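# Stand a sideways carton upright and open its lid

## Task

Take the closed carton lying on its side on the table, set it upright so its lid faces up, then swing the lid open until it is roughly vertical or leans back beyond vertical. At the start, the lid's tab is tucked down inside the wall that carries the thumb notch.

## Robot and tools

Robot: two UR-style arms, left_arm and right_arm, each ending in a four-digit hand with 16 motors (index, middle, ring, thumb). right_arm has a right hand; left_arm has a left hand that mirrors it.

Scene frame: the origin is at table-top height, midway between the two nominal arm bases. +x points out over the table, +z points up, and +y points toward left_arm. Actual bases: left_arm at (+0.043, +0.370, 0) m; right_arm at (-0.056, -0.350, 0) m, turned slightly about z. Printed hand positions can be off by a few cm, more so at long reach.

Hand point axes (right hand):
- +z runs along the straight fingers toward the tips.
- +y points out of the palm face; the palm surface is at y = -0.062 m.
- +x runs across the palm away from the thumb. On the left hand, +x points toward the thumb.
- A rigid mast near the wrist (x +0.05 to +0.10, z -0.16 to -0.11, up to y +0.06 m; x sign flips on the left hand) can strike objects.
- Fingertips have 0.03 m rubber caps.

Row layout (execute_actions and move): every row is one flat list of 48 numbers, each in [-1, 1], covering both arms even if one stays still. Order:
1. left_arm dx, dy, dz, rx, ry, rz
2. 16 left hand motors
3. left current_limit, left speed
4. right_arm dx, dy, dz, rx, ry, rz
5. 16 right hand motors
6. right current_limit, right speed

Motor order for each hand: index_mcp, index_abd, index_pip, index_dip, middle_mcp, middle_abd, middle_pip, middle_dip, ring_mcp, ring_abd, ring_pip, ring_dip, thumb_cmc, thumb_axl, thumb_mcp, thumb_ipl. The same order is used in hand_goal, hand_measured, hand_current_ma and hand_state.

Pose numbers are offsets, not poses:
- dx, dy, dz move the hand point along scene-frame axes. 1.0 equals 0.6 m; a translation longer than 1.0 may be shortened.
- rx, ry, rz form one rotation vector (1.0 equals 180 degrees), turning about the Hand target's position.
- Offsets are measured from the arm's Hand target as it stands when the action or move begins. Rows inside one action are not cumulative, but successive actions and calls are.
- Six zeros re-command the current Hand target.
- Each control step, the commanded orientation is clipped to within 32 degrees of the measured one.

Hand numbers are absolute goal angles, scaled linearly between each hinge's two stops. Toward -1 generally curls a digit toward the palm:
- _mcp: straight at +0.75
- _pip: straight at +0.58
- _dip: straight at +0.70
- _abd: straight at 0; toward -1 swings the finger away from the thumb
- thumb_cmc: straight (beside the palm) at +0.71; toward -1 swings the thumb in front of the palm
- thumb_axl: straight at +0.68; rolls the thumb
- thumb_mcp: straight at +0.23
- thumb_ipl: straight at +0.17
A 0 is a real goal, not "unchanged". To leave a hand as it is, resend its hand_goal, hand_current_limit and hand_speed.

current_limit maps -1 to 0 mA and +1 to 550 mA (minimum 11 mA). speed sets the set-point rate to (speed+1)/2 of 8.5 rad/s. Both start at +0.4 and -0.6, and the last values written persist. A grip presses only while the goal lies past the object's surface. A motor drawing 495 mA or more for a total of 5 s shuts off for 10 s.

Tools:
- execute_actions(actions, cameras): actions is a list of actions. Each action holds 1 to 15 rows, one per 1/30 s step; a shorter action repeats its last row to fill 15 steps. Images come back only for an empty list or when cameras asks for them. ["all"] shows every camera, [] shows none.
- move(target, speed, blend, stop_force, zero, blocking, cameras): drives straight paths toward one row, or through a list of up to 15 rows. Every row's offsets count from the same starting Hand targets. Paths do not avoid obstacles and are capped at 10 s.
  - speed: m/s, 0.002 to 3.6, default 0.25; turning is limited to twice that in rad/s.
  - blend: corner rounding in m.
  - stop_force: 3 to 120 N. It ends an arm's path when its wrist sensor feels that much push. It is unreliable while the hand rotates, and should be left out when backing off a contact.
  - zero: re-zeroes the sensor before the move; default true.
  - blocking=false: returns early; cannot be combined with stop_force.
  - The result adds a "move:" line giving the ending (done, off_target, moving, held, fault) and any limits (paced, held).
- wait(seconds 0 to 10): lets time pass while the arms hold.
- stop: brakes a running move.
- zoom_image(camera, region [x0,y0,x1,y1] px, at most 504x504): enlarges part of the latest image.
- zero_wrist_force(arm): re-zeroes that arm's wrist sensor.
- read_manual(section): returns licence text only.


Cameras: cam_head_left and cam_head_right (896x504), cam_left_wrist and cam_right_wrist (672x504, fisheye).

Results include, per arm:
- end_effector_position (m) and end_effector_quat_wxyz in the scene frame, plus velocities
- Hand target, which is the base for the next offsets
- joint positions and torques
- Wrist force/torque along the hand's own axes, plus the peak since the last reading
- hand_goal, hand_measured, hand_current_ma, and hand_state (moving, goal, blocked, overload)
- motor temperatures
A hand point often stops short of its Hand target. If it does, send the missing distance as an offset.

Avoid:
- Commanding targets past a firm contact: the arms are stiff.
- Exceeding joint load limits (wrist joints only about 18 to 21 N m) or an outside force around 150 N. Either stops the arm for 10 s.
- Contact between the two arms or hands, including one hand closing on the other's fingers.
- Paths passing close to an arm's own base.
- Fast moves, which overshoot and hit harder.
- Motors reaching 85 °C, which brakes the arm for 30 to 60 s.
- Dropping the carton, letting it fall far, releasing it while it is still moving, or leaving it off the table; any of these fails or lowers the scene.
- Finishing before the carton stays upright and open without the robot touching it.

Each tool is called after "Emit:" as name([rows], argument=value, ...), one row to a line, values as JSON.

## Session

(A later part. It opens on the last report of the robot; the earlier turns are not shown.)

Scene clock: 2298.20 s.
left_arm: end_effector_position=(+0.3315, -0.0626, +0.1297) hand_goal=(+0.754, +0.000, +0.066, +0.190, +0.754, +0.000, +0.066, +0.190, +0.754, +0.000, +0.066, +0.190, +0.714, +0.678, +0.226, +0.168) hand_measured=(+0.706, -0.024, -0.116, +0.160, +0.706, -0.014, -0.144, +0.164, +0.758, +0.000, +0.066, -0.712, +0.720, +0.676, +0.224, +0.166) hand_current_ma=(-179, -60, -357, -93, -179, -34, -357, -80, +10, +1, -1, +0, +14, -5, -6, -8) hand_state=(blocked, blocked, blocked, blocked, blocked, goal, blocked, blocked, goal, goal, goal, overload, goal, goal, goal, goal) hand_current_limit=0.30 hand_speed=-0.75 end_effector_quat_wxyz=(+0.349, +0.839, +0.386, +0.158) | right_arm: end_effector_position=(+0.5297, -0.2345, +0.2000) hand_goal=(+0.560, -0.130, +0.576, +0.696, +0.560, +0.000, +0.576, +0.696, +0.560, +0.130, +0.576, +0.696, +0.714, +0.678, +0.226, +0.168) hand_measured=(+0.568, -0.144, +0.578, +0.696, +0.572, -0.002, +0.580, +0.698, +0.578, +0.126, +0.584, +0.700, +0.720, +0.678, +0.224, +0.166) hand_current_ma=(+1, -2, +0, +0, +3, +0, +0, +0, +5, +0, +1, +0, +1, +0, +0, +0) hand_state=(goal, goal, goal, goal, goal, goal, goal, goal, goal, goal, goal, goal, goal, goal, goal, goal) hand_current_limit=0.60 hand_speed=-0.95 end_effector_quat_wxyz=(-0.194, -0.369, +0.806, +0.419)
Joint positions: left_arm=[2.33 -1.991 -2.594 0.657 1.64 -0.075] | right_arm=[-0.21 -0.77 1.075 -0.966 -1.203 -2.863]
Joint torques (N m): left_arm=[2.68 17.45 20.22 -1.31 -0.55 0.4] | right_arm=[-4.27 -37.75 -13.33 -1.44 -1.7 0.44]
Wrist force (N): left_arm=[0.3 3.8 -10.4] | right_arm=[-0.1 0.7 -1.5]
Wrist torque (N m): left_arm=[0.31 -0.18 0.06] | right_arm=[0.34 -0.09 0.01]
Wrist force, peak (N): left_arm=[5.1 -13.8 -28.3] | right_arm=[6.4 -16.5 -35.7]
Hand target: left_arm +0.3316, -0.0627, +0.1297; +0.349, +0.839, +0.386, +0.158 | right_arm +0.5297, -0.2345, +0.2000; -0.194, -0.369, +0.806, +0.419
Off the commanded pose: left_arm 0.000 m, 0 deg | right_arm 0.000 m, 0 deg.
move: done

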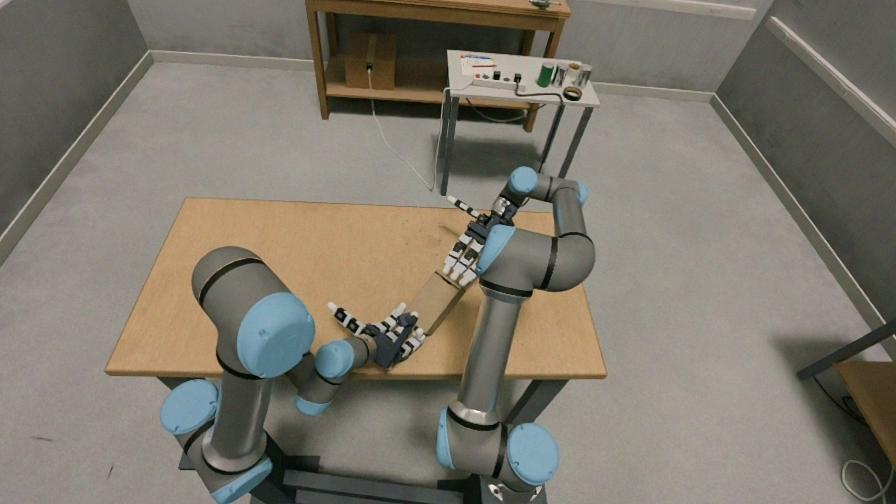

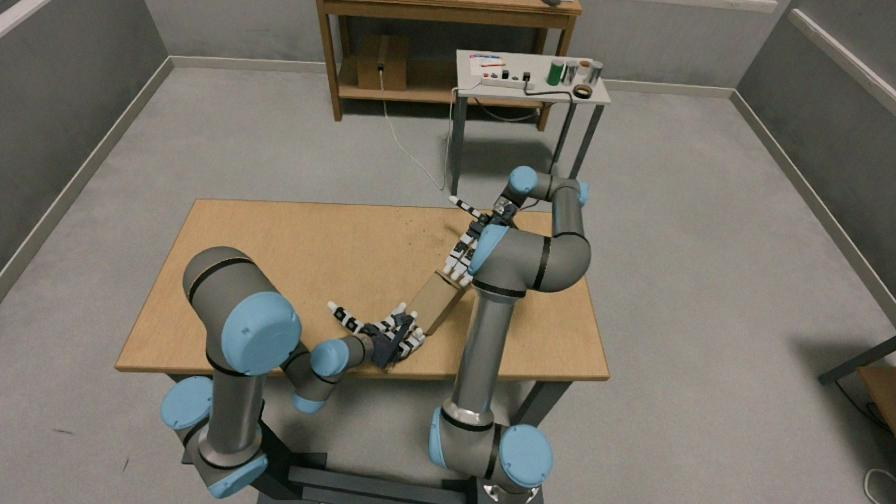

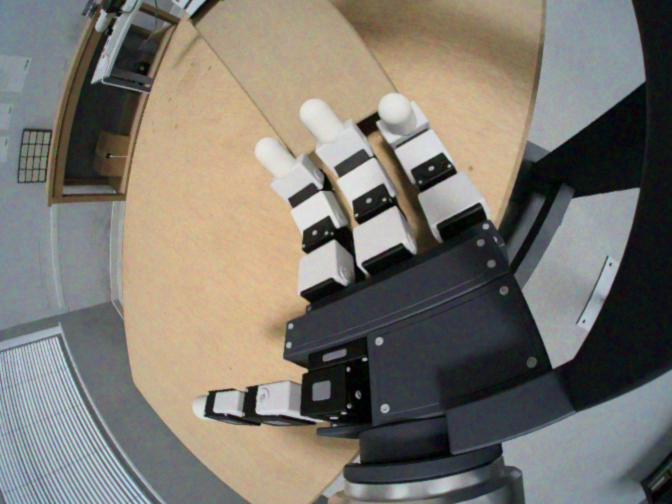

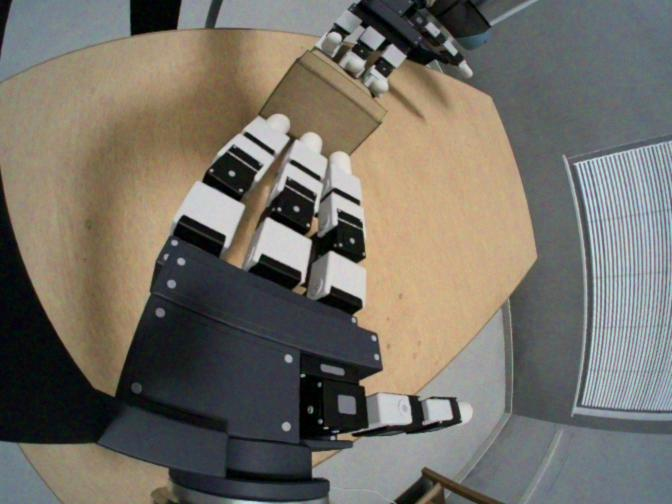

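Emit:
move(target=[-0.045,0.039,0,0,0,0,0.754,0,0.065,0.189,0.754,0,0.065,0.189,0.754,0,0.065,0.189,0.714,0.678,0.226,0.168,0.3,-0.75,0,0,0,0,0,0,0.56,-0.13,0.576,0.696,0.56,0,0.576,0.696,0.56,0.13,0.576,0.696,0.714,0.678,0.226,0.168,0.6,-0.95], speed=0.03, cameras=["cam_head_left","cam_left_wrist","cam_right_wrist"])

Emit:
zoom_image(camera="cam_head_left", region=[380, 210, 500, 340])

Emit:
zoom_image(camera="cam_left_wrist", region=[170, 0, 430, 180])

Emit:
zoom_image(camera="cam_right_wrist", region=[200, 0, 440, 220])

Scene clock: 2317.37 s.
left_arm: end_effector_position=(+0.3044, -0.0392, +0.1297) hand_goal=(+0.754, +0.000, +0.066, +0.190, +0.754, +0.000, +0.066, +0.190, +0.754, +0.000, +0.066, +0.190, +0.714, +0.678, +0.226, +0.168) hand_measured=(+0.758, +0.004, +0.066, +0.188, +0.758, -0.002, +0.066, +0.188, +0.758, +0.000, +0.066, -0.712, +0.720, +0.676, +0.224, +0.166) hand_current_ma=(+10, +5, +0, -5, +11, -5, +0, -5, +11, +1, -1, +0, +14, -5, -6, -8) hand_state=(goal, goal, goal, goal, goal, goal, goal, goal, goal, goal, goal, overload, goal, goal, goal, goal) hand_current_limit=0.30 hand_speed=-0.75 end_effector_quat_wxyz=(+0.349, +0.839, +0.386, +0.158) | right_arm: end_effector_position=(+0.5297, -0.2345, +0.2000) hand_goal=(+0.560, -0.130, +0.576, +0.696, +0.560, +0.000, +0.576, +0.696, +0.560, +0.130, +0.576, +0.696, +0.714, +0.678, +0.226, +0.168) hand_measured=(+0.568, -0.132, +0.576, +0.696, +0.570, +0.000, +0.578, +0.698, +0.578, +0.126, +0.584, +0.700, +0.720, +0.678, +0.224, +0.166) hand_current_ma=(+1, +0, +0, +0, +2, +0, +0, +0, +5, +0, +1, +0, +1, +0, +0, +0) hand_state=(goal, goal, goal, goal, goal, goal, goal, goal, goal, goal, goal, goal, goal, goal, goal, goal) hand_current_limit=0.60 hand_speed=-0.95 end_effector_quat_wxyz=(-0.194, -0.369, +0.806, +0.419)
Joint positions: left_arm=[2.317 -1.976 -2.681 0.727 1.65 -0.085] | right_arm=[-0.21 -0.77 1.075 -0.966 -1.203 -2.864]
Joint torques (N m): left_arm=[0.85 26.39 17.09 0.27 0.34 -0.1] | right_arm=[-5.2 -40.96 -28.3 0.45 -0.98 -1.34]
Wrist force (N): left_arm=[0.2 1.6 0.4] | right_arm=[-0.7 1.3 1.2]
Wrist torque (N m): left_arm=[0.08 -0.06 0.04] | right_arm=[0.18 -0.01 -0.02]
Wrist force, peak (N): left_arm=[0.6 2.5 -12.0] | right_arm=[-0.5 0.1 -2.7]
Hand target: left_arm +0.3046, -0.0393, +0.1297; +0.349, +0.839, +0.386, +0.158 | right_arm +0.5297, -0.2345, +0.2000; -0.194, -0.369, +0.806, +0.419
Off the commanded pose: left_arm 0.000 m, 0 deg | right_arm 0.000 m, 0 deg.
move: done
Images, in order (width x height): cam_head_left 896x504, cam_left_wrist 672x504, cam_right_wrist 672x504.

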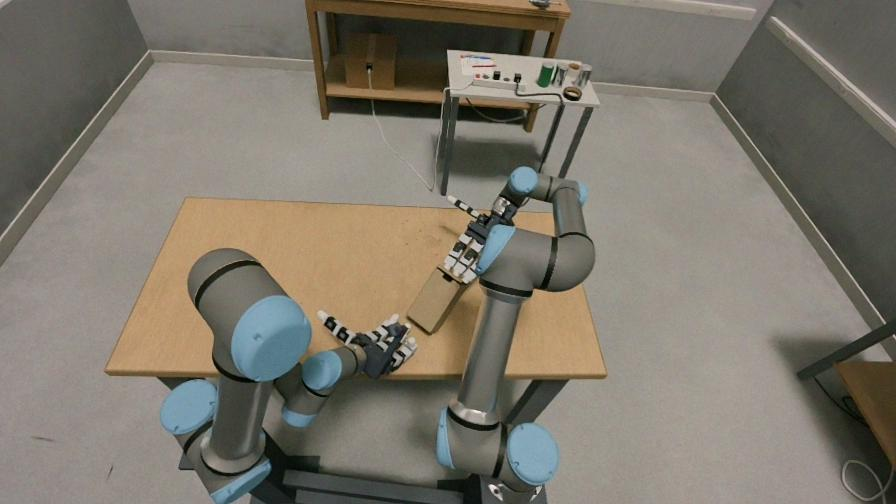

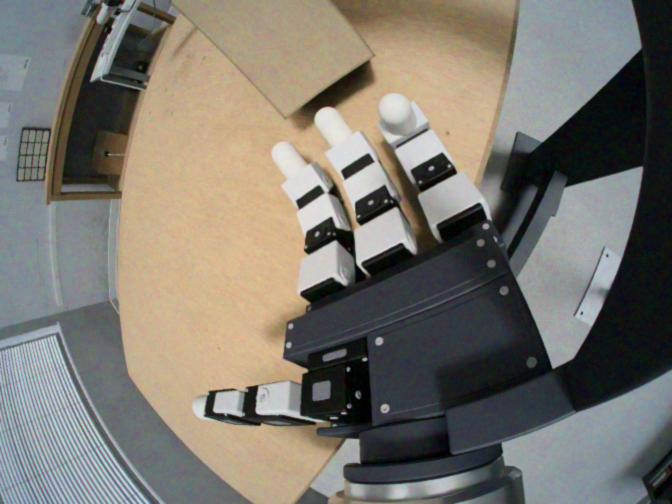

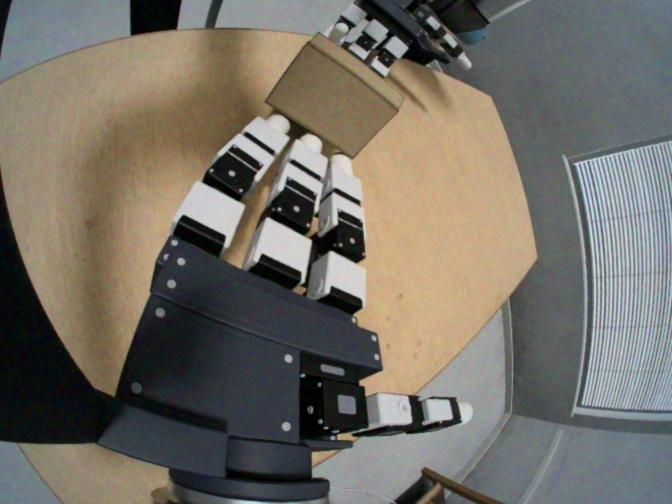

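Scaled by 3.877 from the camera's 896x504 image, which has a finer 1280x720 frame.

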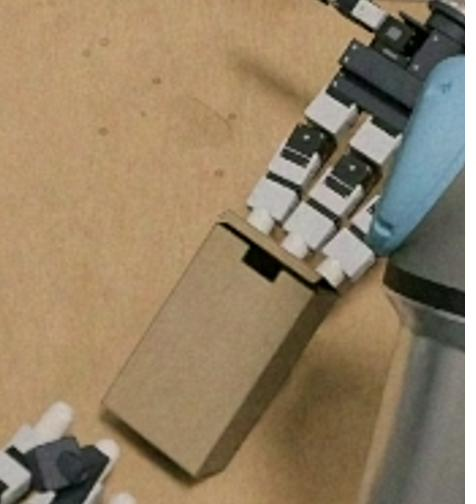

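Scaled by 1.938 from the camera's 672x504 image, which has a finer 960x720 frame.

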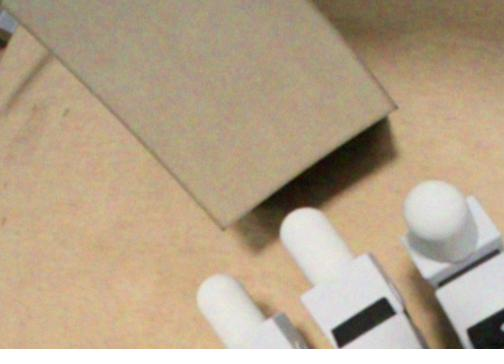

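Scaled by 2.100 from the camera's 672x504 image, which has a finer 960x720 frame.

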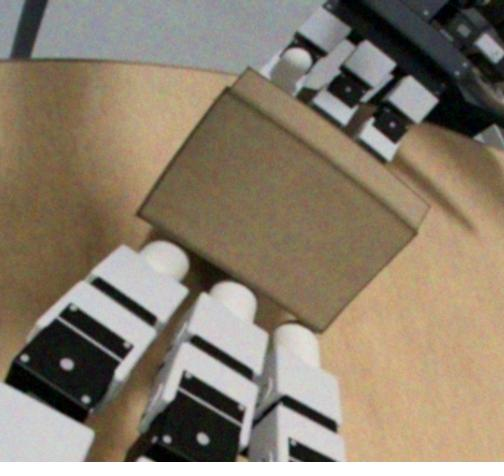

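Emit:
move([
  [0.0247,-0.048,0.125,0,0,0,0.754,0,0.065,0.189,0.754,0,0.065,0.189,0.754,0,0.065,0.189,0.714,0.678,0.226,0.168,0.3,-0.75,0,0,0,0,0,0,0.56,-0.13,0.576,0.696,0.56,0,0.576,0.696,0.56,0.13,0.576,0.696,0.714,0.678,0.226,0.168,0.6,-0.95],
  [0.0247,-0.048,0.125,0,0,0,0.754,0,0.065,0.189,0.754,0,0.065,0.189,0.754,0,0.065,0.189,0.714,0.678,0.226,0.168,0.3,-0.75,-0.0415,0.0361,0.05,0,0,0,0.56,-0.13,0.576,0.696,0.56,0,0.576,0.696,0.56,0.13,0.576,0.696,0.714,0.678,0.226,0.168,0.6,-0.95],
  [0.0247,-0.048,0.125,0,0,0,0.754,0,0.065,0.189,0.754,0,0.065,0.189,0.754,0,0.065,0.189,0.714,0.678,0.226,0.168,0.3,-0.75,-0.08,0.0695,0.072,0,0,0,0.56,-0.13,0.576,0.696,0.56,0,0.576,0.696,0.56,0.13,0.576,0.696,0.714,0.678,0.226,0.168,0.6,-0.95],
], speed=[0.1, 0.03, 0.03], blend=[0, 0.008, 0], cameras=["cam_head_left","cam_left_wrist","cam_right_wrist"])

Emit:
zoom_image(camera="cam_head_left", region=[380, 210, 500, 340])

Emit:
zoom_image(camera="cam_left_wrist", region=[170, 0, 430, 180])

Emit:
zoom_image(camera="cam_right_wrist", region=[200, 0, 440, 220])

Scene clock: 2385.40 s.
left_arm: end_effector_position=(+0.3194, -0.0681, +0.2047) hand_goal=(+0.754, +0.000, +0.066, +0.190, +0.754, +0.000, +0.066, +0.190, +0.754, +0.000, +0.066, +0.190, +0.714, +0.678, +0.226, +0.168) hand_measured=(+0.758, +0.004, +0.066, +0.188, +0.760, -0.002, +0.066, +0.188, +0.760, +0.000, +0.066, -0.712, +0.720, +0.676, +0.224, +0.166) hand_current_ma=(+12, +5, +0, -5, +14, -5, +0, -5, +12, +1, +0, +0, +14, -5, -6, -8) hand_state=(goal, goal, goal, goal, goal, goal, goal, goal, goal, goal, goal, overload, goal, goal, goal, goal) hand_current_limit=0.30 hand_speed=-0.75 end_effector_quat_wxyz=(+0.349, +0.839, +0.386, +0.158) | right_arm: end_effector_position=(+0.4816, -0.1927, +0.2434) hand_goal=(+0.560, -0.130, +0.576, +0.696, +0.560, +0.000, +0.576, +0.696, +0.560, +0.130, +0.576, +0.696, +0.714, +0.678, +0.226, +0.168) hand_measured=(+0.568, -0.132, +0.576, +0.696, +0.570, +0.000, +0.578, +0.698, +0.576, +0.126, +0.584, +0.700, +0.720, +0.678, +0.224, +0.166) hand_current_ma=(+1, +0, +0, +0, +2, +0, +0, +0, +5, +0, +1, +0, +1, +0, +0, +0) hand_state=(goal, goal, goal, goal, goal, goal, goal, goal, goal, goal, goal, goal, goal, goal, goal, goal) hand_current_limit=0.60 hand_speed=-0.95 end_effector_quat_wxyz=(-0.194, -0.370, +0.806, +0.419)
Joint positions: left_arm=[2.287 -1.676 -2.559 0.305 1.671 -0.105] | right_arm=[-0.169 -0.93 1.24 -0.983 -1.17 -2.836]
Joint torques (N m): left_arm=[2.89 4.56 -2.29 5.21 -0.74 0.98] | right_arm=[-6.1 -29.92 -33.68 0.5 0.83 -0.31]
Wrist force (N): left_arm=[0.3 1.7 0.5] | right_arm=[-0.6 1.5 0.8]
Wrist torque (N m): left_arm=[0.05 -0.04 0.08] | right_arm=[0.22 -0.02 -0.02]
Wrist force, peak (N): left_arm=[0.5 2.7 0.2] | right_arm=[-0.5 1.5 1.3]
Hand target: left_arm +0.3194, -0.0681, +0.2047; +0.349, +0.839, +0.386, +0.158 | right_arm +0.4817, -0.1928, +0.2432; -0.194, -0.369, +0.806, +0.419
Off the commanded pose: left_arm 0.000 m, 0 deg | right_arm 0.000 m, 0 deg.
move: done
Images, in order (width x height): cam_head_left 896x504, cam_left_wrist 672x504, cam_right_wrist 672x504.

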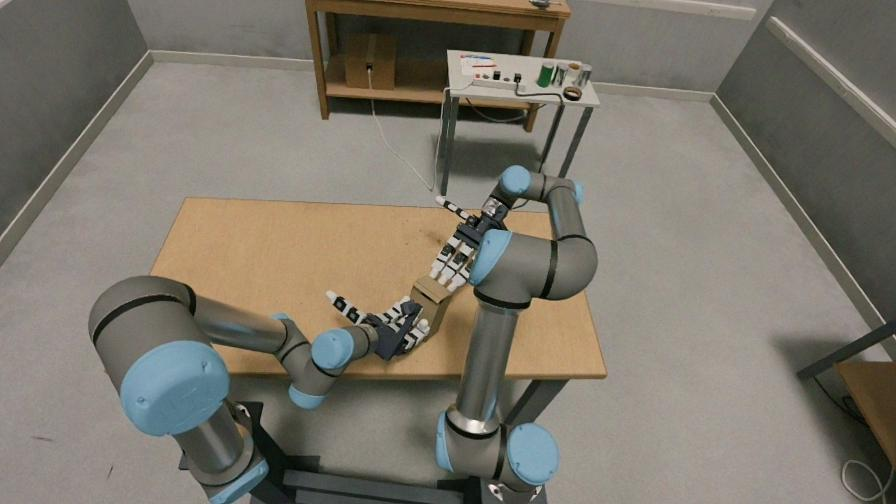

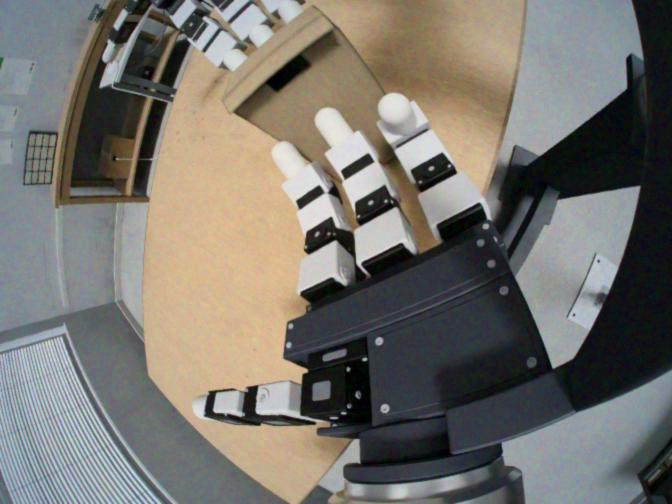

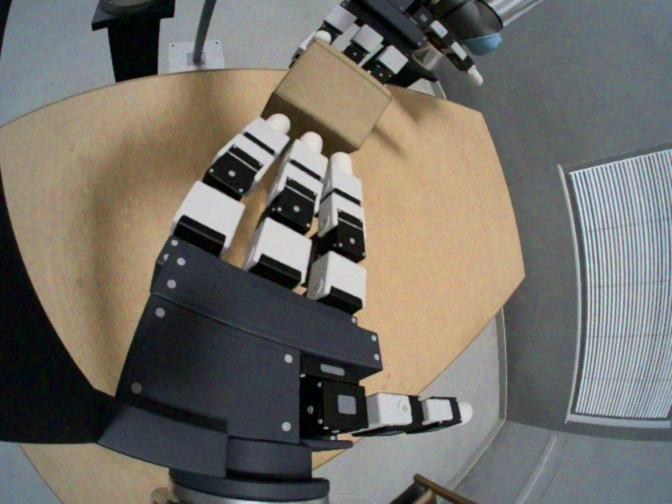

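Scaled by 3.877 from the camera's 896x504 image, which has a finer 1280x720 frame.

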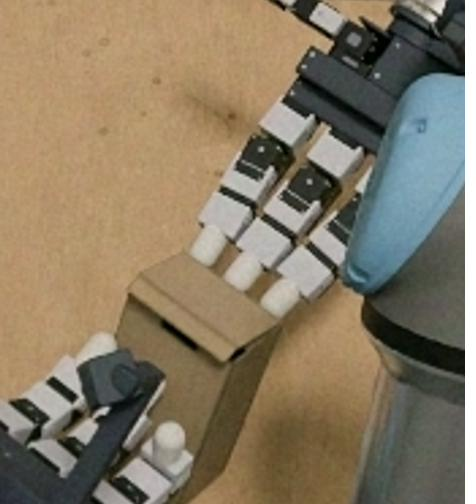

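Scaled by 1.938 from the camera's 672x504 image, which has a finer 960x720 frame.

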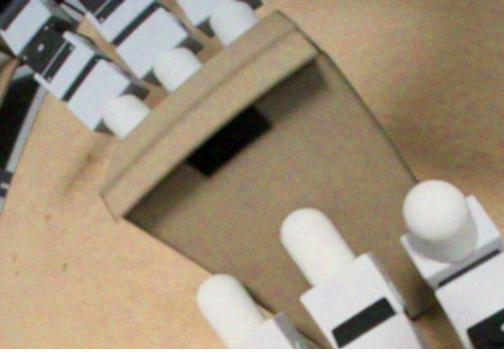

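Scaled by 2.100 from the camera's 672x504 image, which has a finer 960x720 frame.

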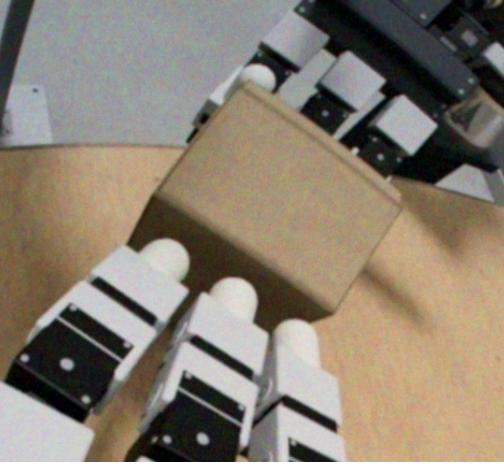

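Emit:
move(target=[-0.034,0.0295,0,0,0,0,0.754,0,0.065,0.189,0.754,0,0.065,0.189,0.754,0,0.065,0.189,0.714,0.678,0.226,0.168,0.3,-0.75,-0.0465,0.0405,0.004,0,0,0,0.56,-0.13,0.576,0.696,0.56,0,0.576,0.696,0.56,0.13,0.576,0.696,0.714,0.678,0.226,0.168,0.6,-0.95], speed=0.02, cameras=["cam_head_left","cam_left_wrist","cam_right_wrist"])

Emit:
zoom_image(camera="cam_head_left", region=[380, 210, 500, 340])

Emit:
zoom_image(camera="cam_left_wrist", region=[170, 0, 430, 180])

Emit:
zoom_image(camera="cam_right_wrist", region=[200, 0, 440, 220])

Scene clock: 2407.37 s.
left_arm: end_effector_position=(+0.2989, -0.0503, +0.2047) hand_goal=(+0.754, +0.000, +0.066, +0.190, +0.754, +0.000, +0.066, +0.190, +0.754, +0.000, +0.066, +0.190, +0.714, +0.678, +0.226, +0.168) hand_measured=(+0.758, +0.004, +0.066, +0.188, +0.760, -0.002, +0.066, +0.188, +0.760, +0.000, +0.066, -0.712, +0.720, +0.676, +0.224, +0.166) hand_current_ma=(+12, +5, +0, -5, +14, -5, +0, -5, +12, +1, +0, +0, +14, -5, -6, -8) hand_state=(goal, goal, goal, goal, goal, goal, goal, goal, goal, goal, goal, overload, goal, goal, goal, goal) hand_current_limit=0.30 hand_speed=-0.75 end_effector_quat_wxyz=(+0.349, +0.839, +0.386, +0.158) | right_arm: end_effector_position=(+0.4537, -0.1684, +0.2457) hand_goal=(+0.560, -0.130, +0.576, +0.696, +0.560, +0.000, +0.576, +0.696, +0.560, +0.130, +0.576, +0.696, +0.714, +0.678, +0.226, +0.168) hand_measured=(+0.568, -0.132, +0.576, +0.696, +0.570, +0.000, +0.578, +0.698, +0.576, +0.126, +0.584, +0.700, +0.720, +0.678, +0.224, +0.166) hand_current_ma=(+1, +0, +0, +0, +2, +0, +0, +0, +5, +0, +1, +0, +1, +0, +0, +0) hand_state=(goal, goal, goal, goal, goal, goal, goal, goal, goal, goal, goal, goal, goal, goal, goal, goal) hand_current_limit=0.60 hand_speed=-0.95 end_effector_quat_wxyz=(-0.194, -0.370, +0.806, +0.419)
Joint positions: left_arm=[2.273 -1.625 -2.62 0.313 1.68 -0.115] | right_arm=[-0.141 -0.999 1.349 -1.03 -1.149 -2.817]
Joint torques (N m): left_arm=[-1.9 7.74 16.66 5.05 0.68 -0.66] | right_arm=[-3.2 -39.44 -32.31 0.36 1.61 0.12]
Wrist force (N): left_arm=[0.5 1.6 0.2] | right_arm=[-0.4 1.1 1.3]
Wrist torque (N m): left_arm=[0.06 -0.08 0.10] | right_arm=[0.12 -0.05 -0.01]
Wrist force, peak (N): left_arm=[0.4 2.1 0.4] | right_arm=[-0.5 1.3 1.7]
Hand target: left_arm +0.2990, -0.0504, +0.2047; +0.349, +0.839, +0.386, +0.158 | right_arm +0.4538, -0.1685, +0.2456; -0.194, -0.369, +0.806, +0.419
Off the commanded pose: left_arm 0.000 m, 0 deg | right_arm 0.000 m, 0 deg.
move: done
Images, in order (width x height): cam_head_left 896x504, cam_left_wrist 672x504, cam_right_wrist 672x504.

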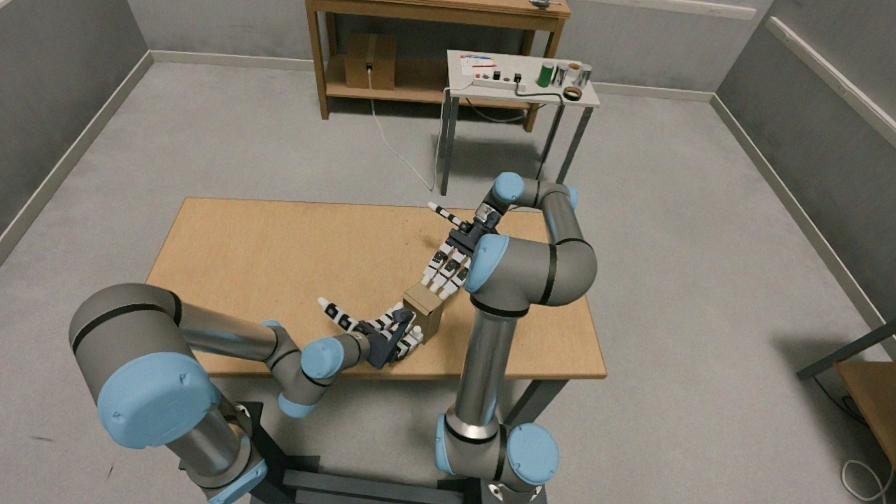

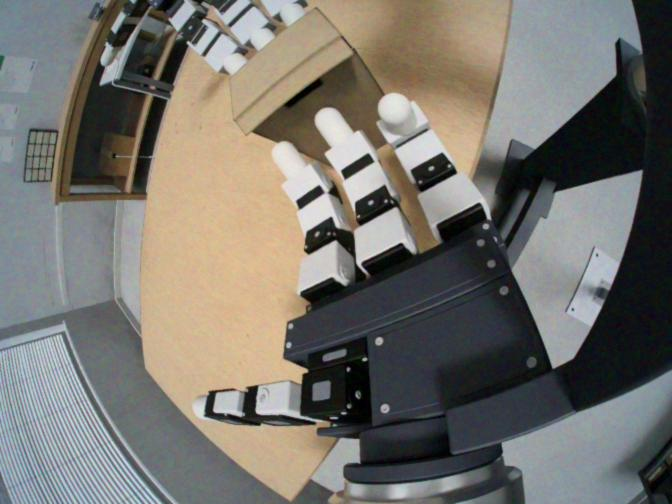

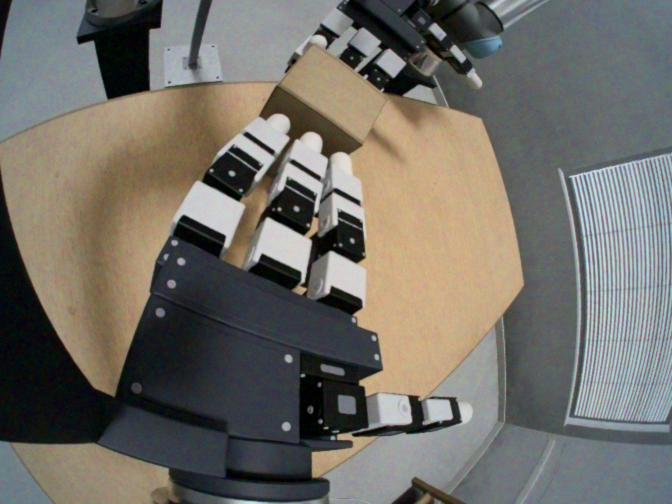

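Scaled by 3.877 from the camera's 896x504 image, which has a finer 1280x720 frame.

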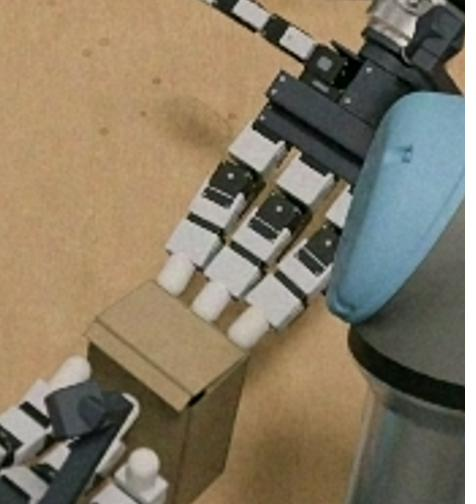

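Scaled by 1.938 from the camera's 672x504 image, which has a finer 960x720 frame.

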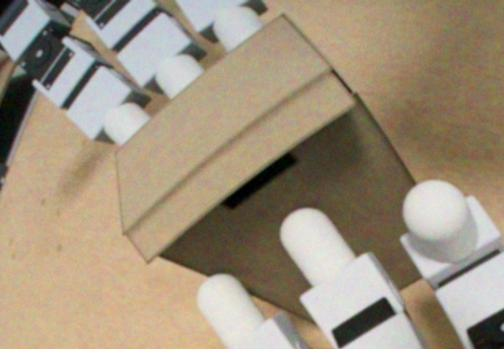

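Scaled by 2.100 from the camera's 672x504 image, which has a finer 960x720 frame.

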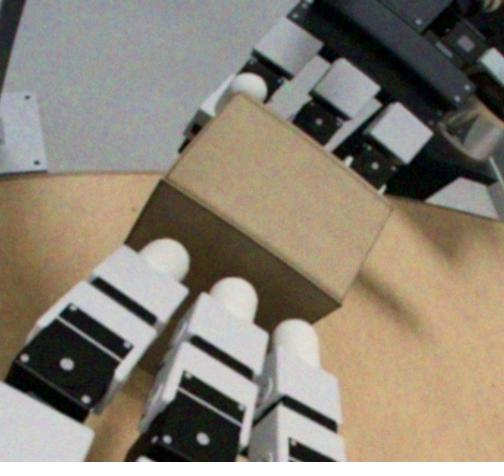

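Emit:
move([
  [0,0,0,0,0,0,1,0,-0.738,-0.174,0.754,0,0.065,0.189,1,0,-0.738,-0.174,0.714,0.678,0.226,0.168,0.3,-0.6,0,0,0,0,0,0,0.56,-0.13,0.576,0.696,0.56,0,0.576,0.696,0.56,0.13,0.576,0.696,0.714,0.678,0.226,0.168,0.6,-0.95],
  [0,0,0.0833,0,0,0,1,0,-0.738,-0.174,0.754,0,0.065,0.189,1,0,-0.738,-0.174,0.714,0.678,0.226,0.168,0.3,-0.6,0,0,0,0,0,0,0.56,-0.13,0.576,0.696,0.56,0,0.576,0.696,0.56,0.13,0.576,0.696,0.714,0.678,0.226,0.168,0.6,-0.95],
  [0.0138,-0.012,0.1283,0,0,0,1,0,-0.738,-0.174,0.754,0,0.065,0.189,1,0,-0.738,-0.174,0.714,0.678,0.226,0.168,0.3,-0.6,0,0,0,0,0,0,0.56,-0.13,0.576,0.696,0.56,0,0.576,0.696,0.56,0.13,0.576,0.696,0.714,0.678,0.226,0.168,0.6,-0.95],
], speed=[0.03, 0.03, 0.03], blend=[0, 0.01, 0], cameras=["cam_head_left","cam_left_wrist","cam_right_wrist"])

Emit:
zoom_image(camera="cam_head_left", region=[380, 210, 500, 340])

Emit:
zoom_image(camera="cam_left_wrist", region=[170, 0, 430, 180])

Emit:
zoom_image(camera="cam_right_wrist", region=[200, 0, 440, 220])

Scene clock: 2451.10 s.
left_arm: end_effector_position=(+0.3073, -0.0577, +0.2820) hand_goal=(+1.000, +0.000, -0.738, -0.174, +0.754, +0.000, +0.066, +0.190, +1.000, +0.000, -0.738, -0.174, +0.714, +0.678, +0.226, +0.168) hand_measured=(+1.000, +0.004, -0.732, -0.172, +0.760, -0.002, +0.066, +0.188, +1.000, +0.000, -0.732, -0.712, +0.720, +0.676, +0.224, +0.166) hand_current_ma=(+0, +5, +17, +6, +15, -4, +1, -3, +0, +1, +13, +0, +14, -5, -6, -8) hand_state=(goal, goal, goal, goal, goal, goal, goal, goal, goal, goal, goal, overload, goal, goal, goal, goal) hand_current_limit=0.30 hand_speed=-0.60 end_effector_quat_wxyz=(+0.349, +0.839, +0.386, +0.158) end_effector_velocity=(+0.000, +0.000, -0.001) end_effector_angular_velocity=(-0.002, -0.001, +0.000) | right_arm: end_effector_position=(+0.4538, -0.1685, +0.2456) hand_goal=(+0.560, -0.130, +0.576, +0.696, +0.560, +0.000, +0.576, +0.696, +0.560, +0.130, +0.576, +0.696, +0.714, +0.678, +0.226, +0.168) hand_measured=(+0.568, -0.132, +0.576, +0.696, +0.570, +0.000, +0.578, +0.698, +0.576, +0.126, +0.584, +0.700, +0.720, +0.678, +0.224, +0.166) hand_current_ma=(+1, +0, +0, +0, +2, +0, +0, +0, +5, +0, +1, +0, +1, +0, +0, +0) hand_state=(goal, goal, goal, goal, goal, goal, goal, goal, goal, goal, goal, goal, goal, goal, goal, goal) hand_current_limit=0.60 hand_speed=-0.95 end_effector_quat_wxyz=(-0.194, -0.369, +0.806, +0.419)
Joint positions: left_arm=[2.279 -1.387 -2.502 -0.043 1.676 -0.111] | right_arm=[-0.141 -0.999 1.349 -1.03 -1.149 -2.817]
Joint velocities: left_arm=[0 -0.002 -0.003 0.006 0 0] | right_arm=[within noise]
Joint torques (N m): left_arm=[-1.64 -2.56 2.39 5.53 -0.41 0.36] | right_arm=[-4.88 -26.56 -33.82 0.82 -1.5 -1.39]
Wrist force (N): left_arm=[-0.3 1.6 0.2] | right_arm=[-0.4 1.1 1.1]
Wrist torque (N m): left_arm=[0.03 0.03 0.05] | right_arm=[0.14 -0.05 -0.01]
Wrist force, peak (N): left_arm=[0.6 2.1 0.7] | right_arm=[-0.2 1.4 1.4]
Hand target: left_arm +0.3073, -0.0576, +0.2817; +0.349, +0.839, +0.386, +0.158 | right_arm +0.4538, -0.1685, +0.2456; -0.194, -0.369, +0.806, +0.419
Off the commanded pose: left_arm 0.000 m, 0 deg | right_arm 0.000 m, 0 deg.
move: done
Images, in order (width x height): cam_head_left 896x504, cam_left_wrist 672x504, cam_right_wrist 672x504.

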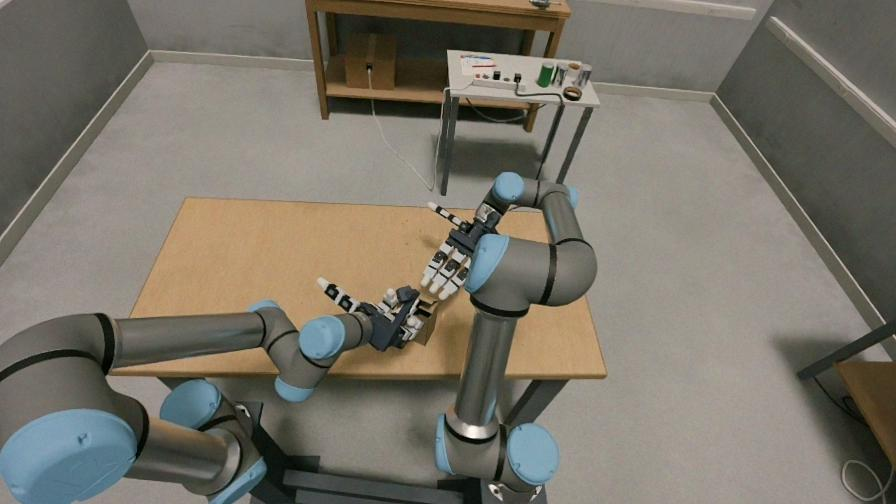

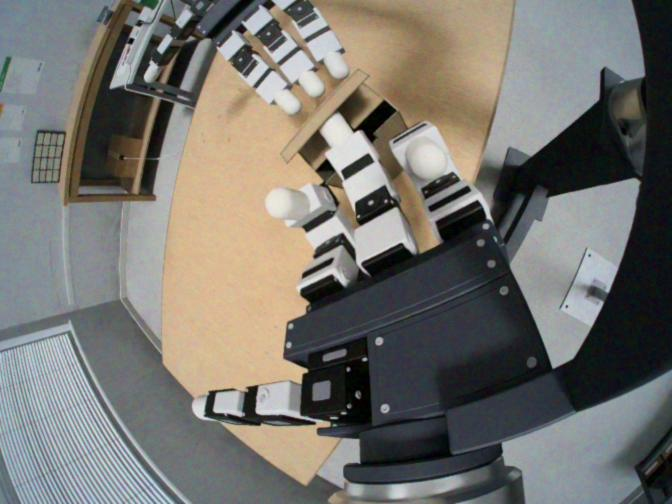

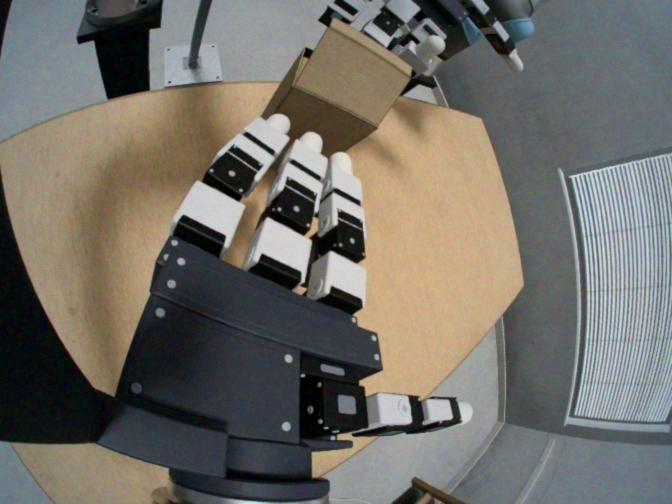

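Scaled by 3.877 from the camera's 896x504 image, which has a finer 1280x720 frame.

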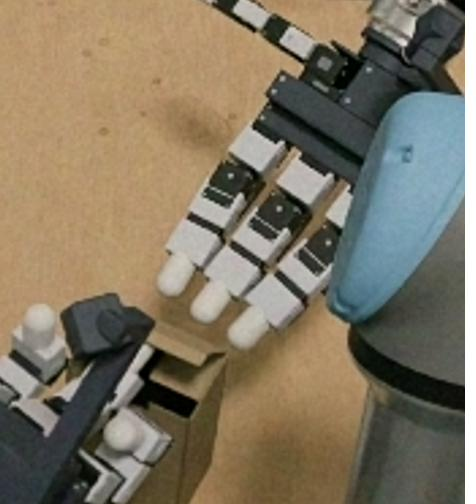

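Scaled by 1.938 from the camera's 672x504 image, which has a finer 960x720 frame.

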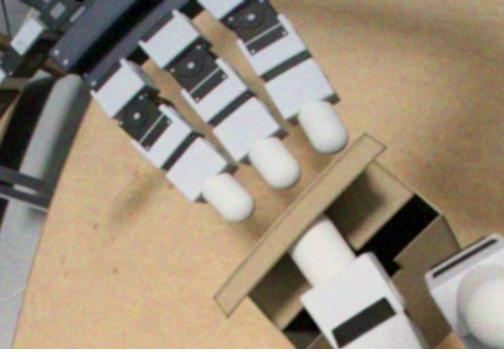

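Scaled by 2.100 from the camera's 672x504 image, which has a finer 960x720 frame.

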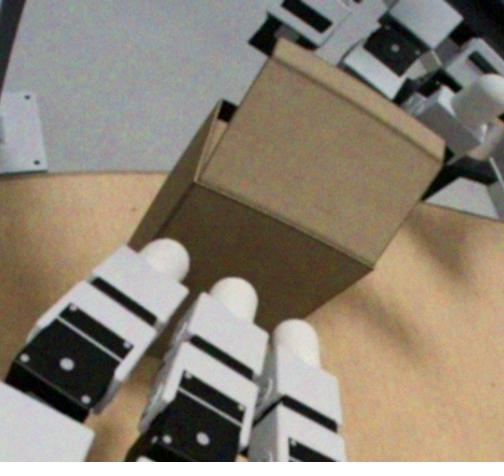

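Emit:
move([
  [0.029,-0.0252,0.0217,0,0,0,1,0,-0.738,-0.174,0.754,0,0.065,0.189,1,0,-0.738,-0.174,0.714,0.678,0.226,0.168,0.3,-0.6,0,0,0,0,0,0,0.56,-0.13,0.576,0.696,0.56,0,0.576,0.696,0.56,0.13,0.576,0.696,0.714,0.678,0.226,0.168,0.6,-0.95],
  [0.058,-0.0504,0.0190,0,0,0,1,0,-0.738,-0.174,0.754,0,0.065,0.189,1,0,-0.738,-0.174,0.714,0.678,0.226,0.168,0.3,-0.6,0,0,0,0,0,0,0.56,-0.13,0.576,0.696,0.56,0,0.576,0.696,0.56,0.13,0.576,0.696,0.714,0.678,0.226,0.168,0.6,-0.95],
], speed=[0.03, 0.02], blend=[0.008, 0], cameras=["cam_head_left","cam_left_wrist","cam_right_wrist"])

Emit:
zoom_image(camera="cam_head_left", region=[380, 210, 500, 340])

Emit:
zoom_image(camera="cam_left_wrist", region=[170, 0, 430, 180])

Emit:
zoom_image(camera="cam_right_wrist", region=[200, 0, 440, 220])

Scene clock: 2471.93 s.
left_arm: end_effector_position=(+0.3422, -0.0880, +0.2931) hand_goal=(+1.000, +0.000, -0.738, -0.174, +0.754, +0.000, +0.066, +0.190, +1.000, +0.000, -0.738, -0.174, +0.714, +0.678, +0.226, +0.168) hand_measured=(+1.000, +0.004, -0.732, -0.172, +0.760, -0.002, +0.066, +0.188, +1.000, +0.000, -0.732, -0.712, +0.720, +0.676, +0.224, +0.166) hand_current_ma=(+0, +5, +17, +6, +15, -4, +1, -3, +0, +1, +13, +0, +14, -5, -6, -8) hand_state=(goal, goal, goal, goal, goal, goal, goal, goal, goal, goal, goal, overload, goal, goal, goal, goal) hand_current_limit=0.30 hand_speed=-0.60 end_effector_quat_wxyz=(+0.349, +0.839, +0.386, +0.158) | right_arm: end_effector_position=(+0.4538, -0.1685, +0.2456) hand_goal=(+0.560, -0.130, +0.576, +0.696, +0.560, +0.000, +0.576, +0.696, +0.560, +0.130, +0.576, +0.696, +0.714, +0.678, +0.226, +0.168) hand_measured=(+0.568, -0.132, +0.576, +0.696, +0.570, +0.000, +0.578, +0.698, +0.576, +0.126, +0.584, +0.700, +0.720, +0.678, +0.224, +0.166) hand_current_ma=(+1, +0, +0, +0, +2, +0, +0, +0, +5, +0, +1, +0, +1, +0, +0, +0) hand_state=(goal, goal, goal, goal, goal, goal, goal, goal, goal, goal, goal, goal, goal, goal, goal, goal) hand_current_limit=0.60 hand_speed=-0.95 end_effector_quat_wxyz=(-0.194, -0.369, +0.806, +0.419)
Joint positions: left_arm=[2.3 -1.476 -2.392 -0.062 1.661 -0.096] | right_arm=[-0.141 -0.999 1.349 -1.03 -1.149 -2.817]
Joint torques (N m): left_arm=[0.01 28.63 11.16 4.28 -0.44 0.81] | right_arm=[-3.19 -26.7 -32.87 0.65 -1.63 -1.34]
Wrist force (N): left_arm=[0.1 2.0 0.4] | right_arm=[-0.3 1.2 1.1]
Wrist torque (N m): left_arm=[0.08 0.00 -0.08] | right_arm=[0.16 -0.05 0.00]
Wrist force, peak (N): left_arm=[0.3 2.3 0.7] | right_arm=[-0.5 1.3 1.5]
Hand target: left_arm +0.3421, -0.0879, +0.2931; +0.349, +0.839, +0.386, +0.158 | right_arm +0.4538, -0.1685, +0.2456; -0.194, -0.369, +0.806, +0.419
Off the commanded pose: left_arm 0.000 m, 0 deg | right_arm 0.000 m, 0 deg.
move: done
Images, in order (width x height): cam_head_left 896x504, cam_left_wrist 672x504, cam_right_wrist 672x504.

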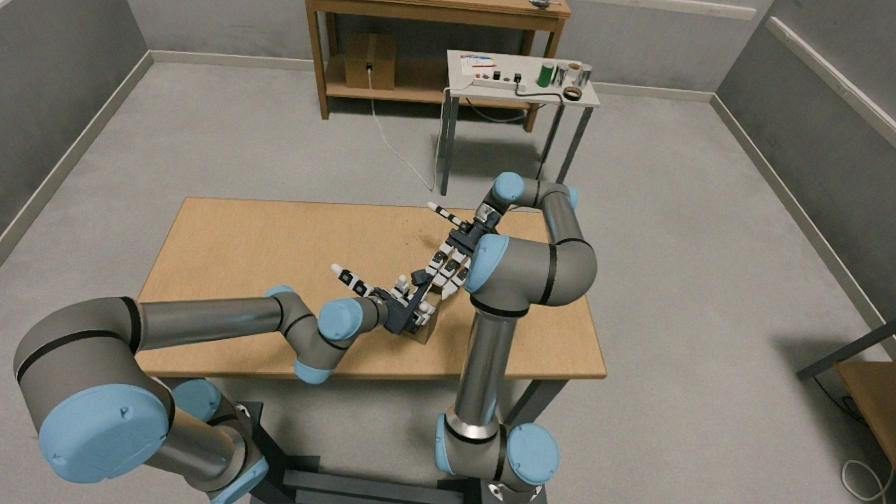

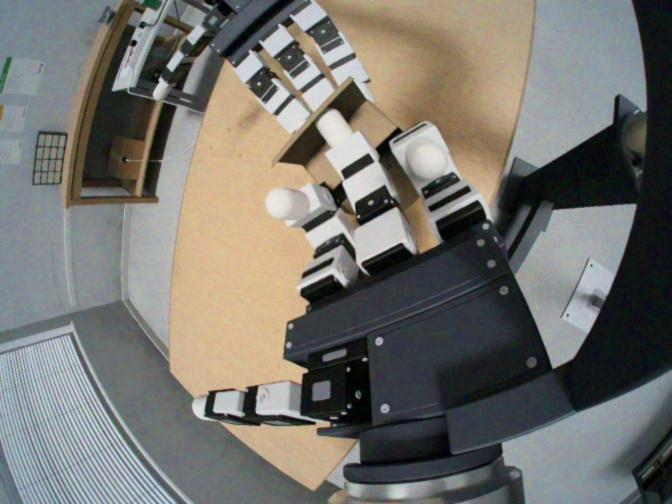

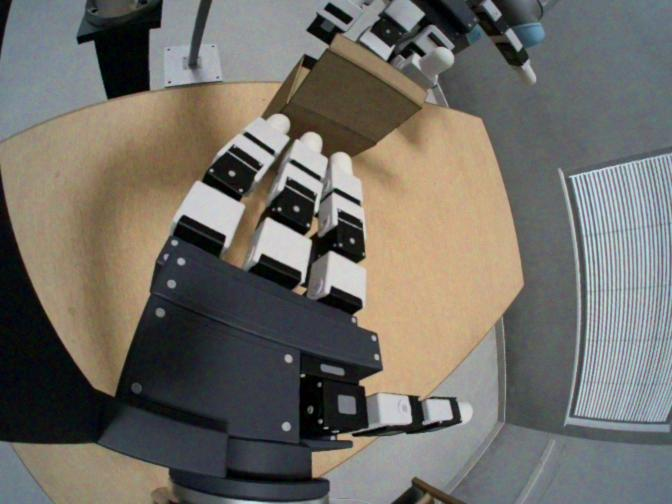

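Scaled by 3.877 from the camera's 896x504 image, which has a finer 1280x720 frame.

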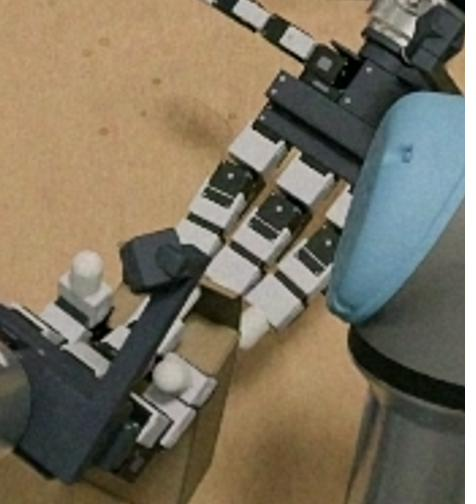

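Scaled by 1.938 from the camera's 672x504 image, which has a finer 960x720 frame.

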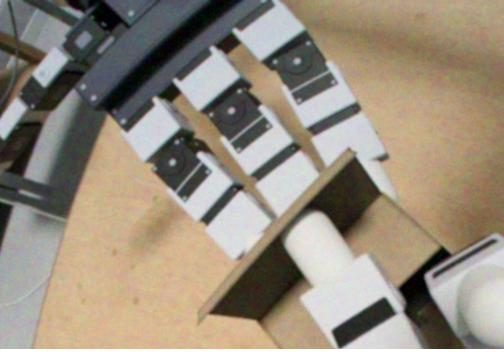

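Scaled by 2.100 from the camera's 672x504 image, which has a finer 960x720 frame.

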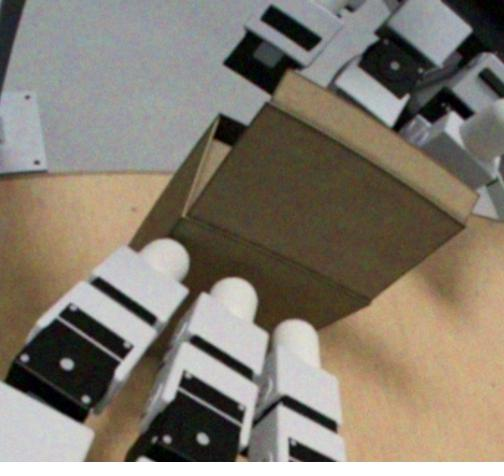

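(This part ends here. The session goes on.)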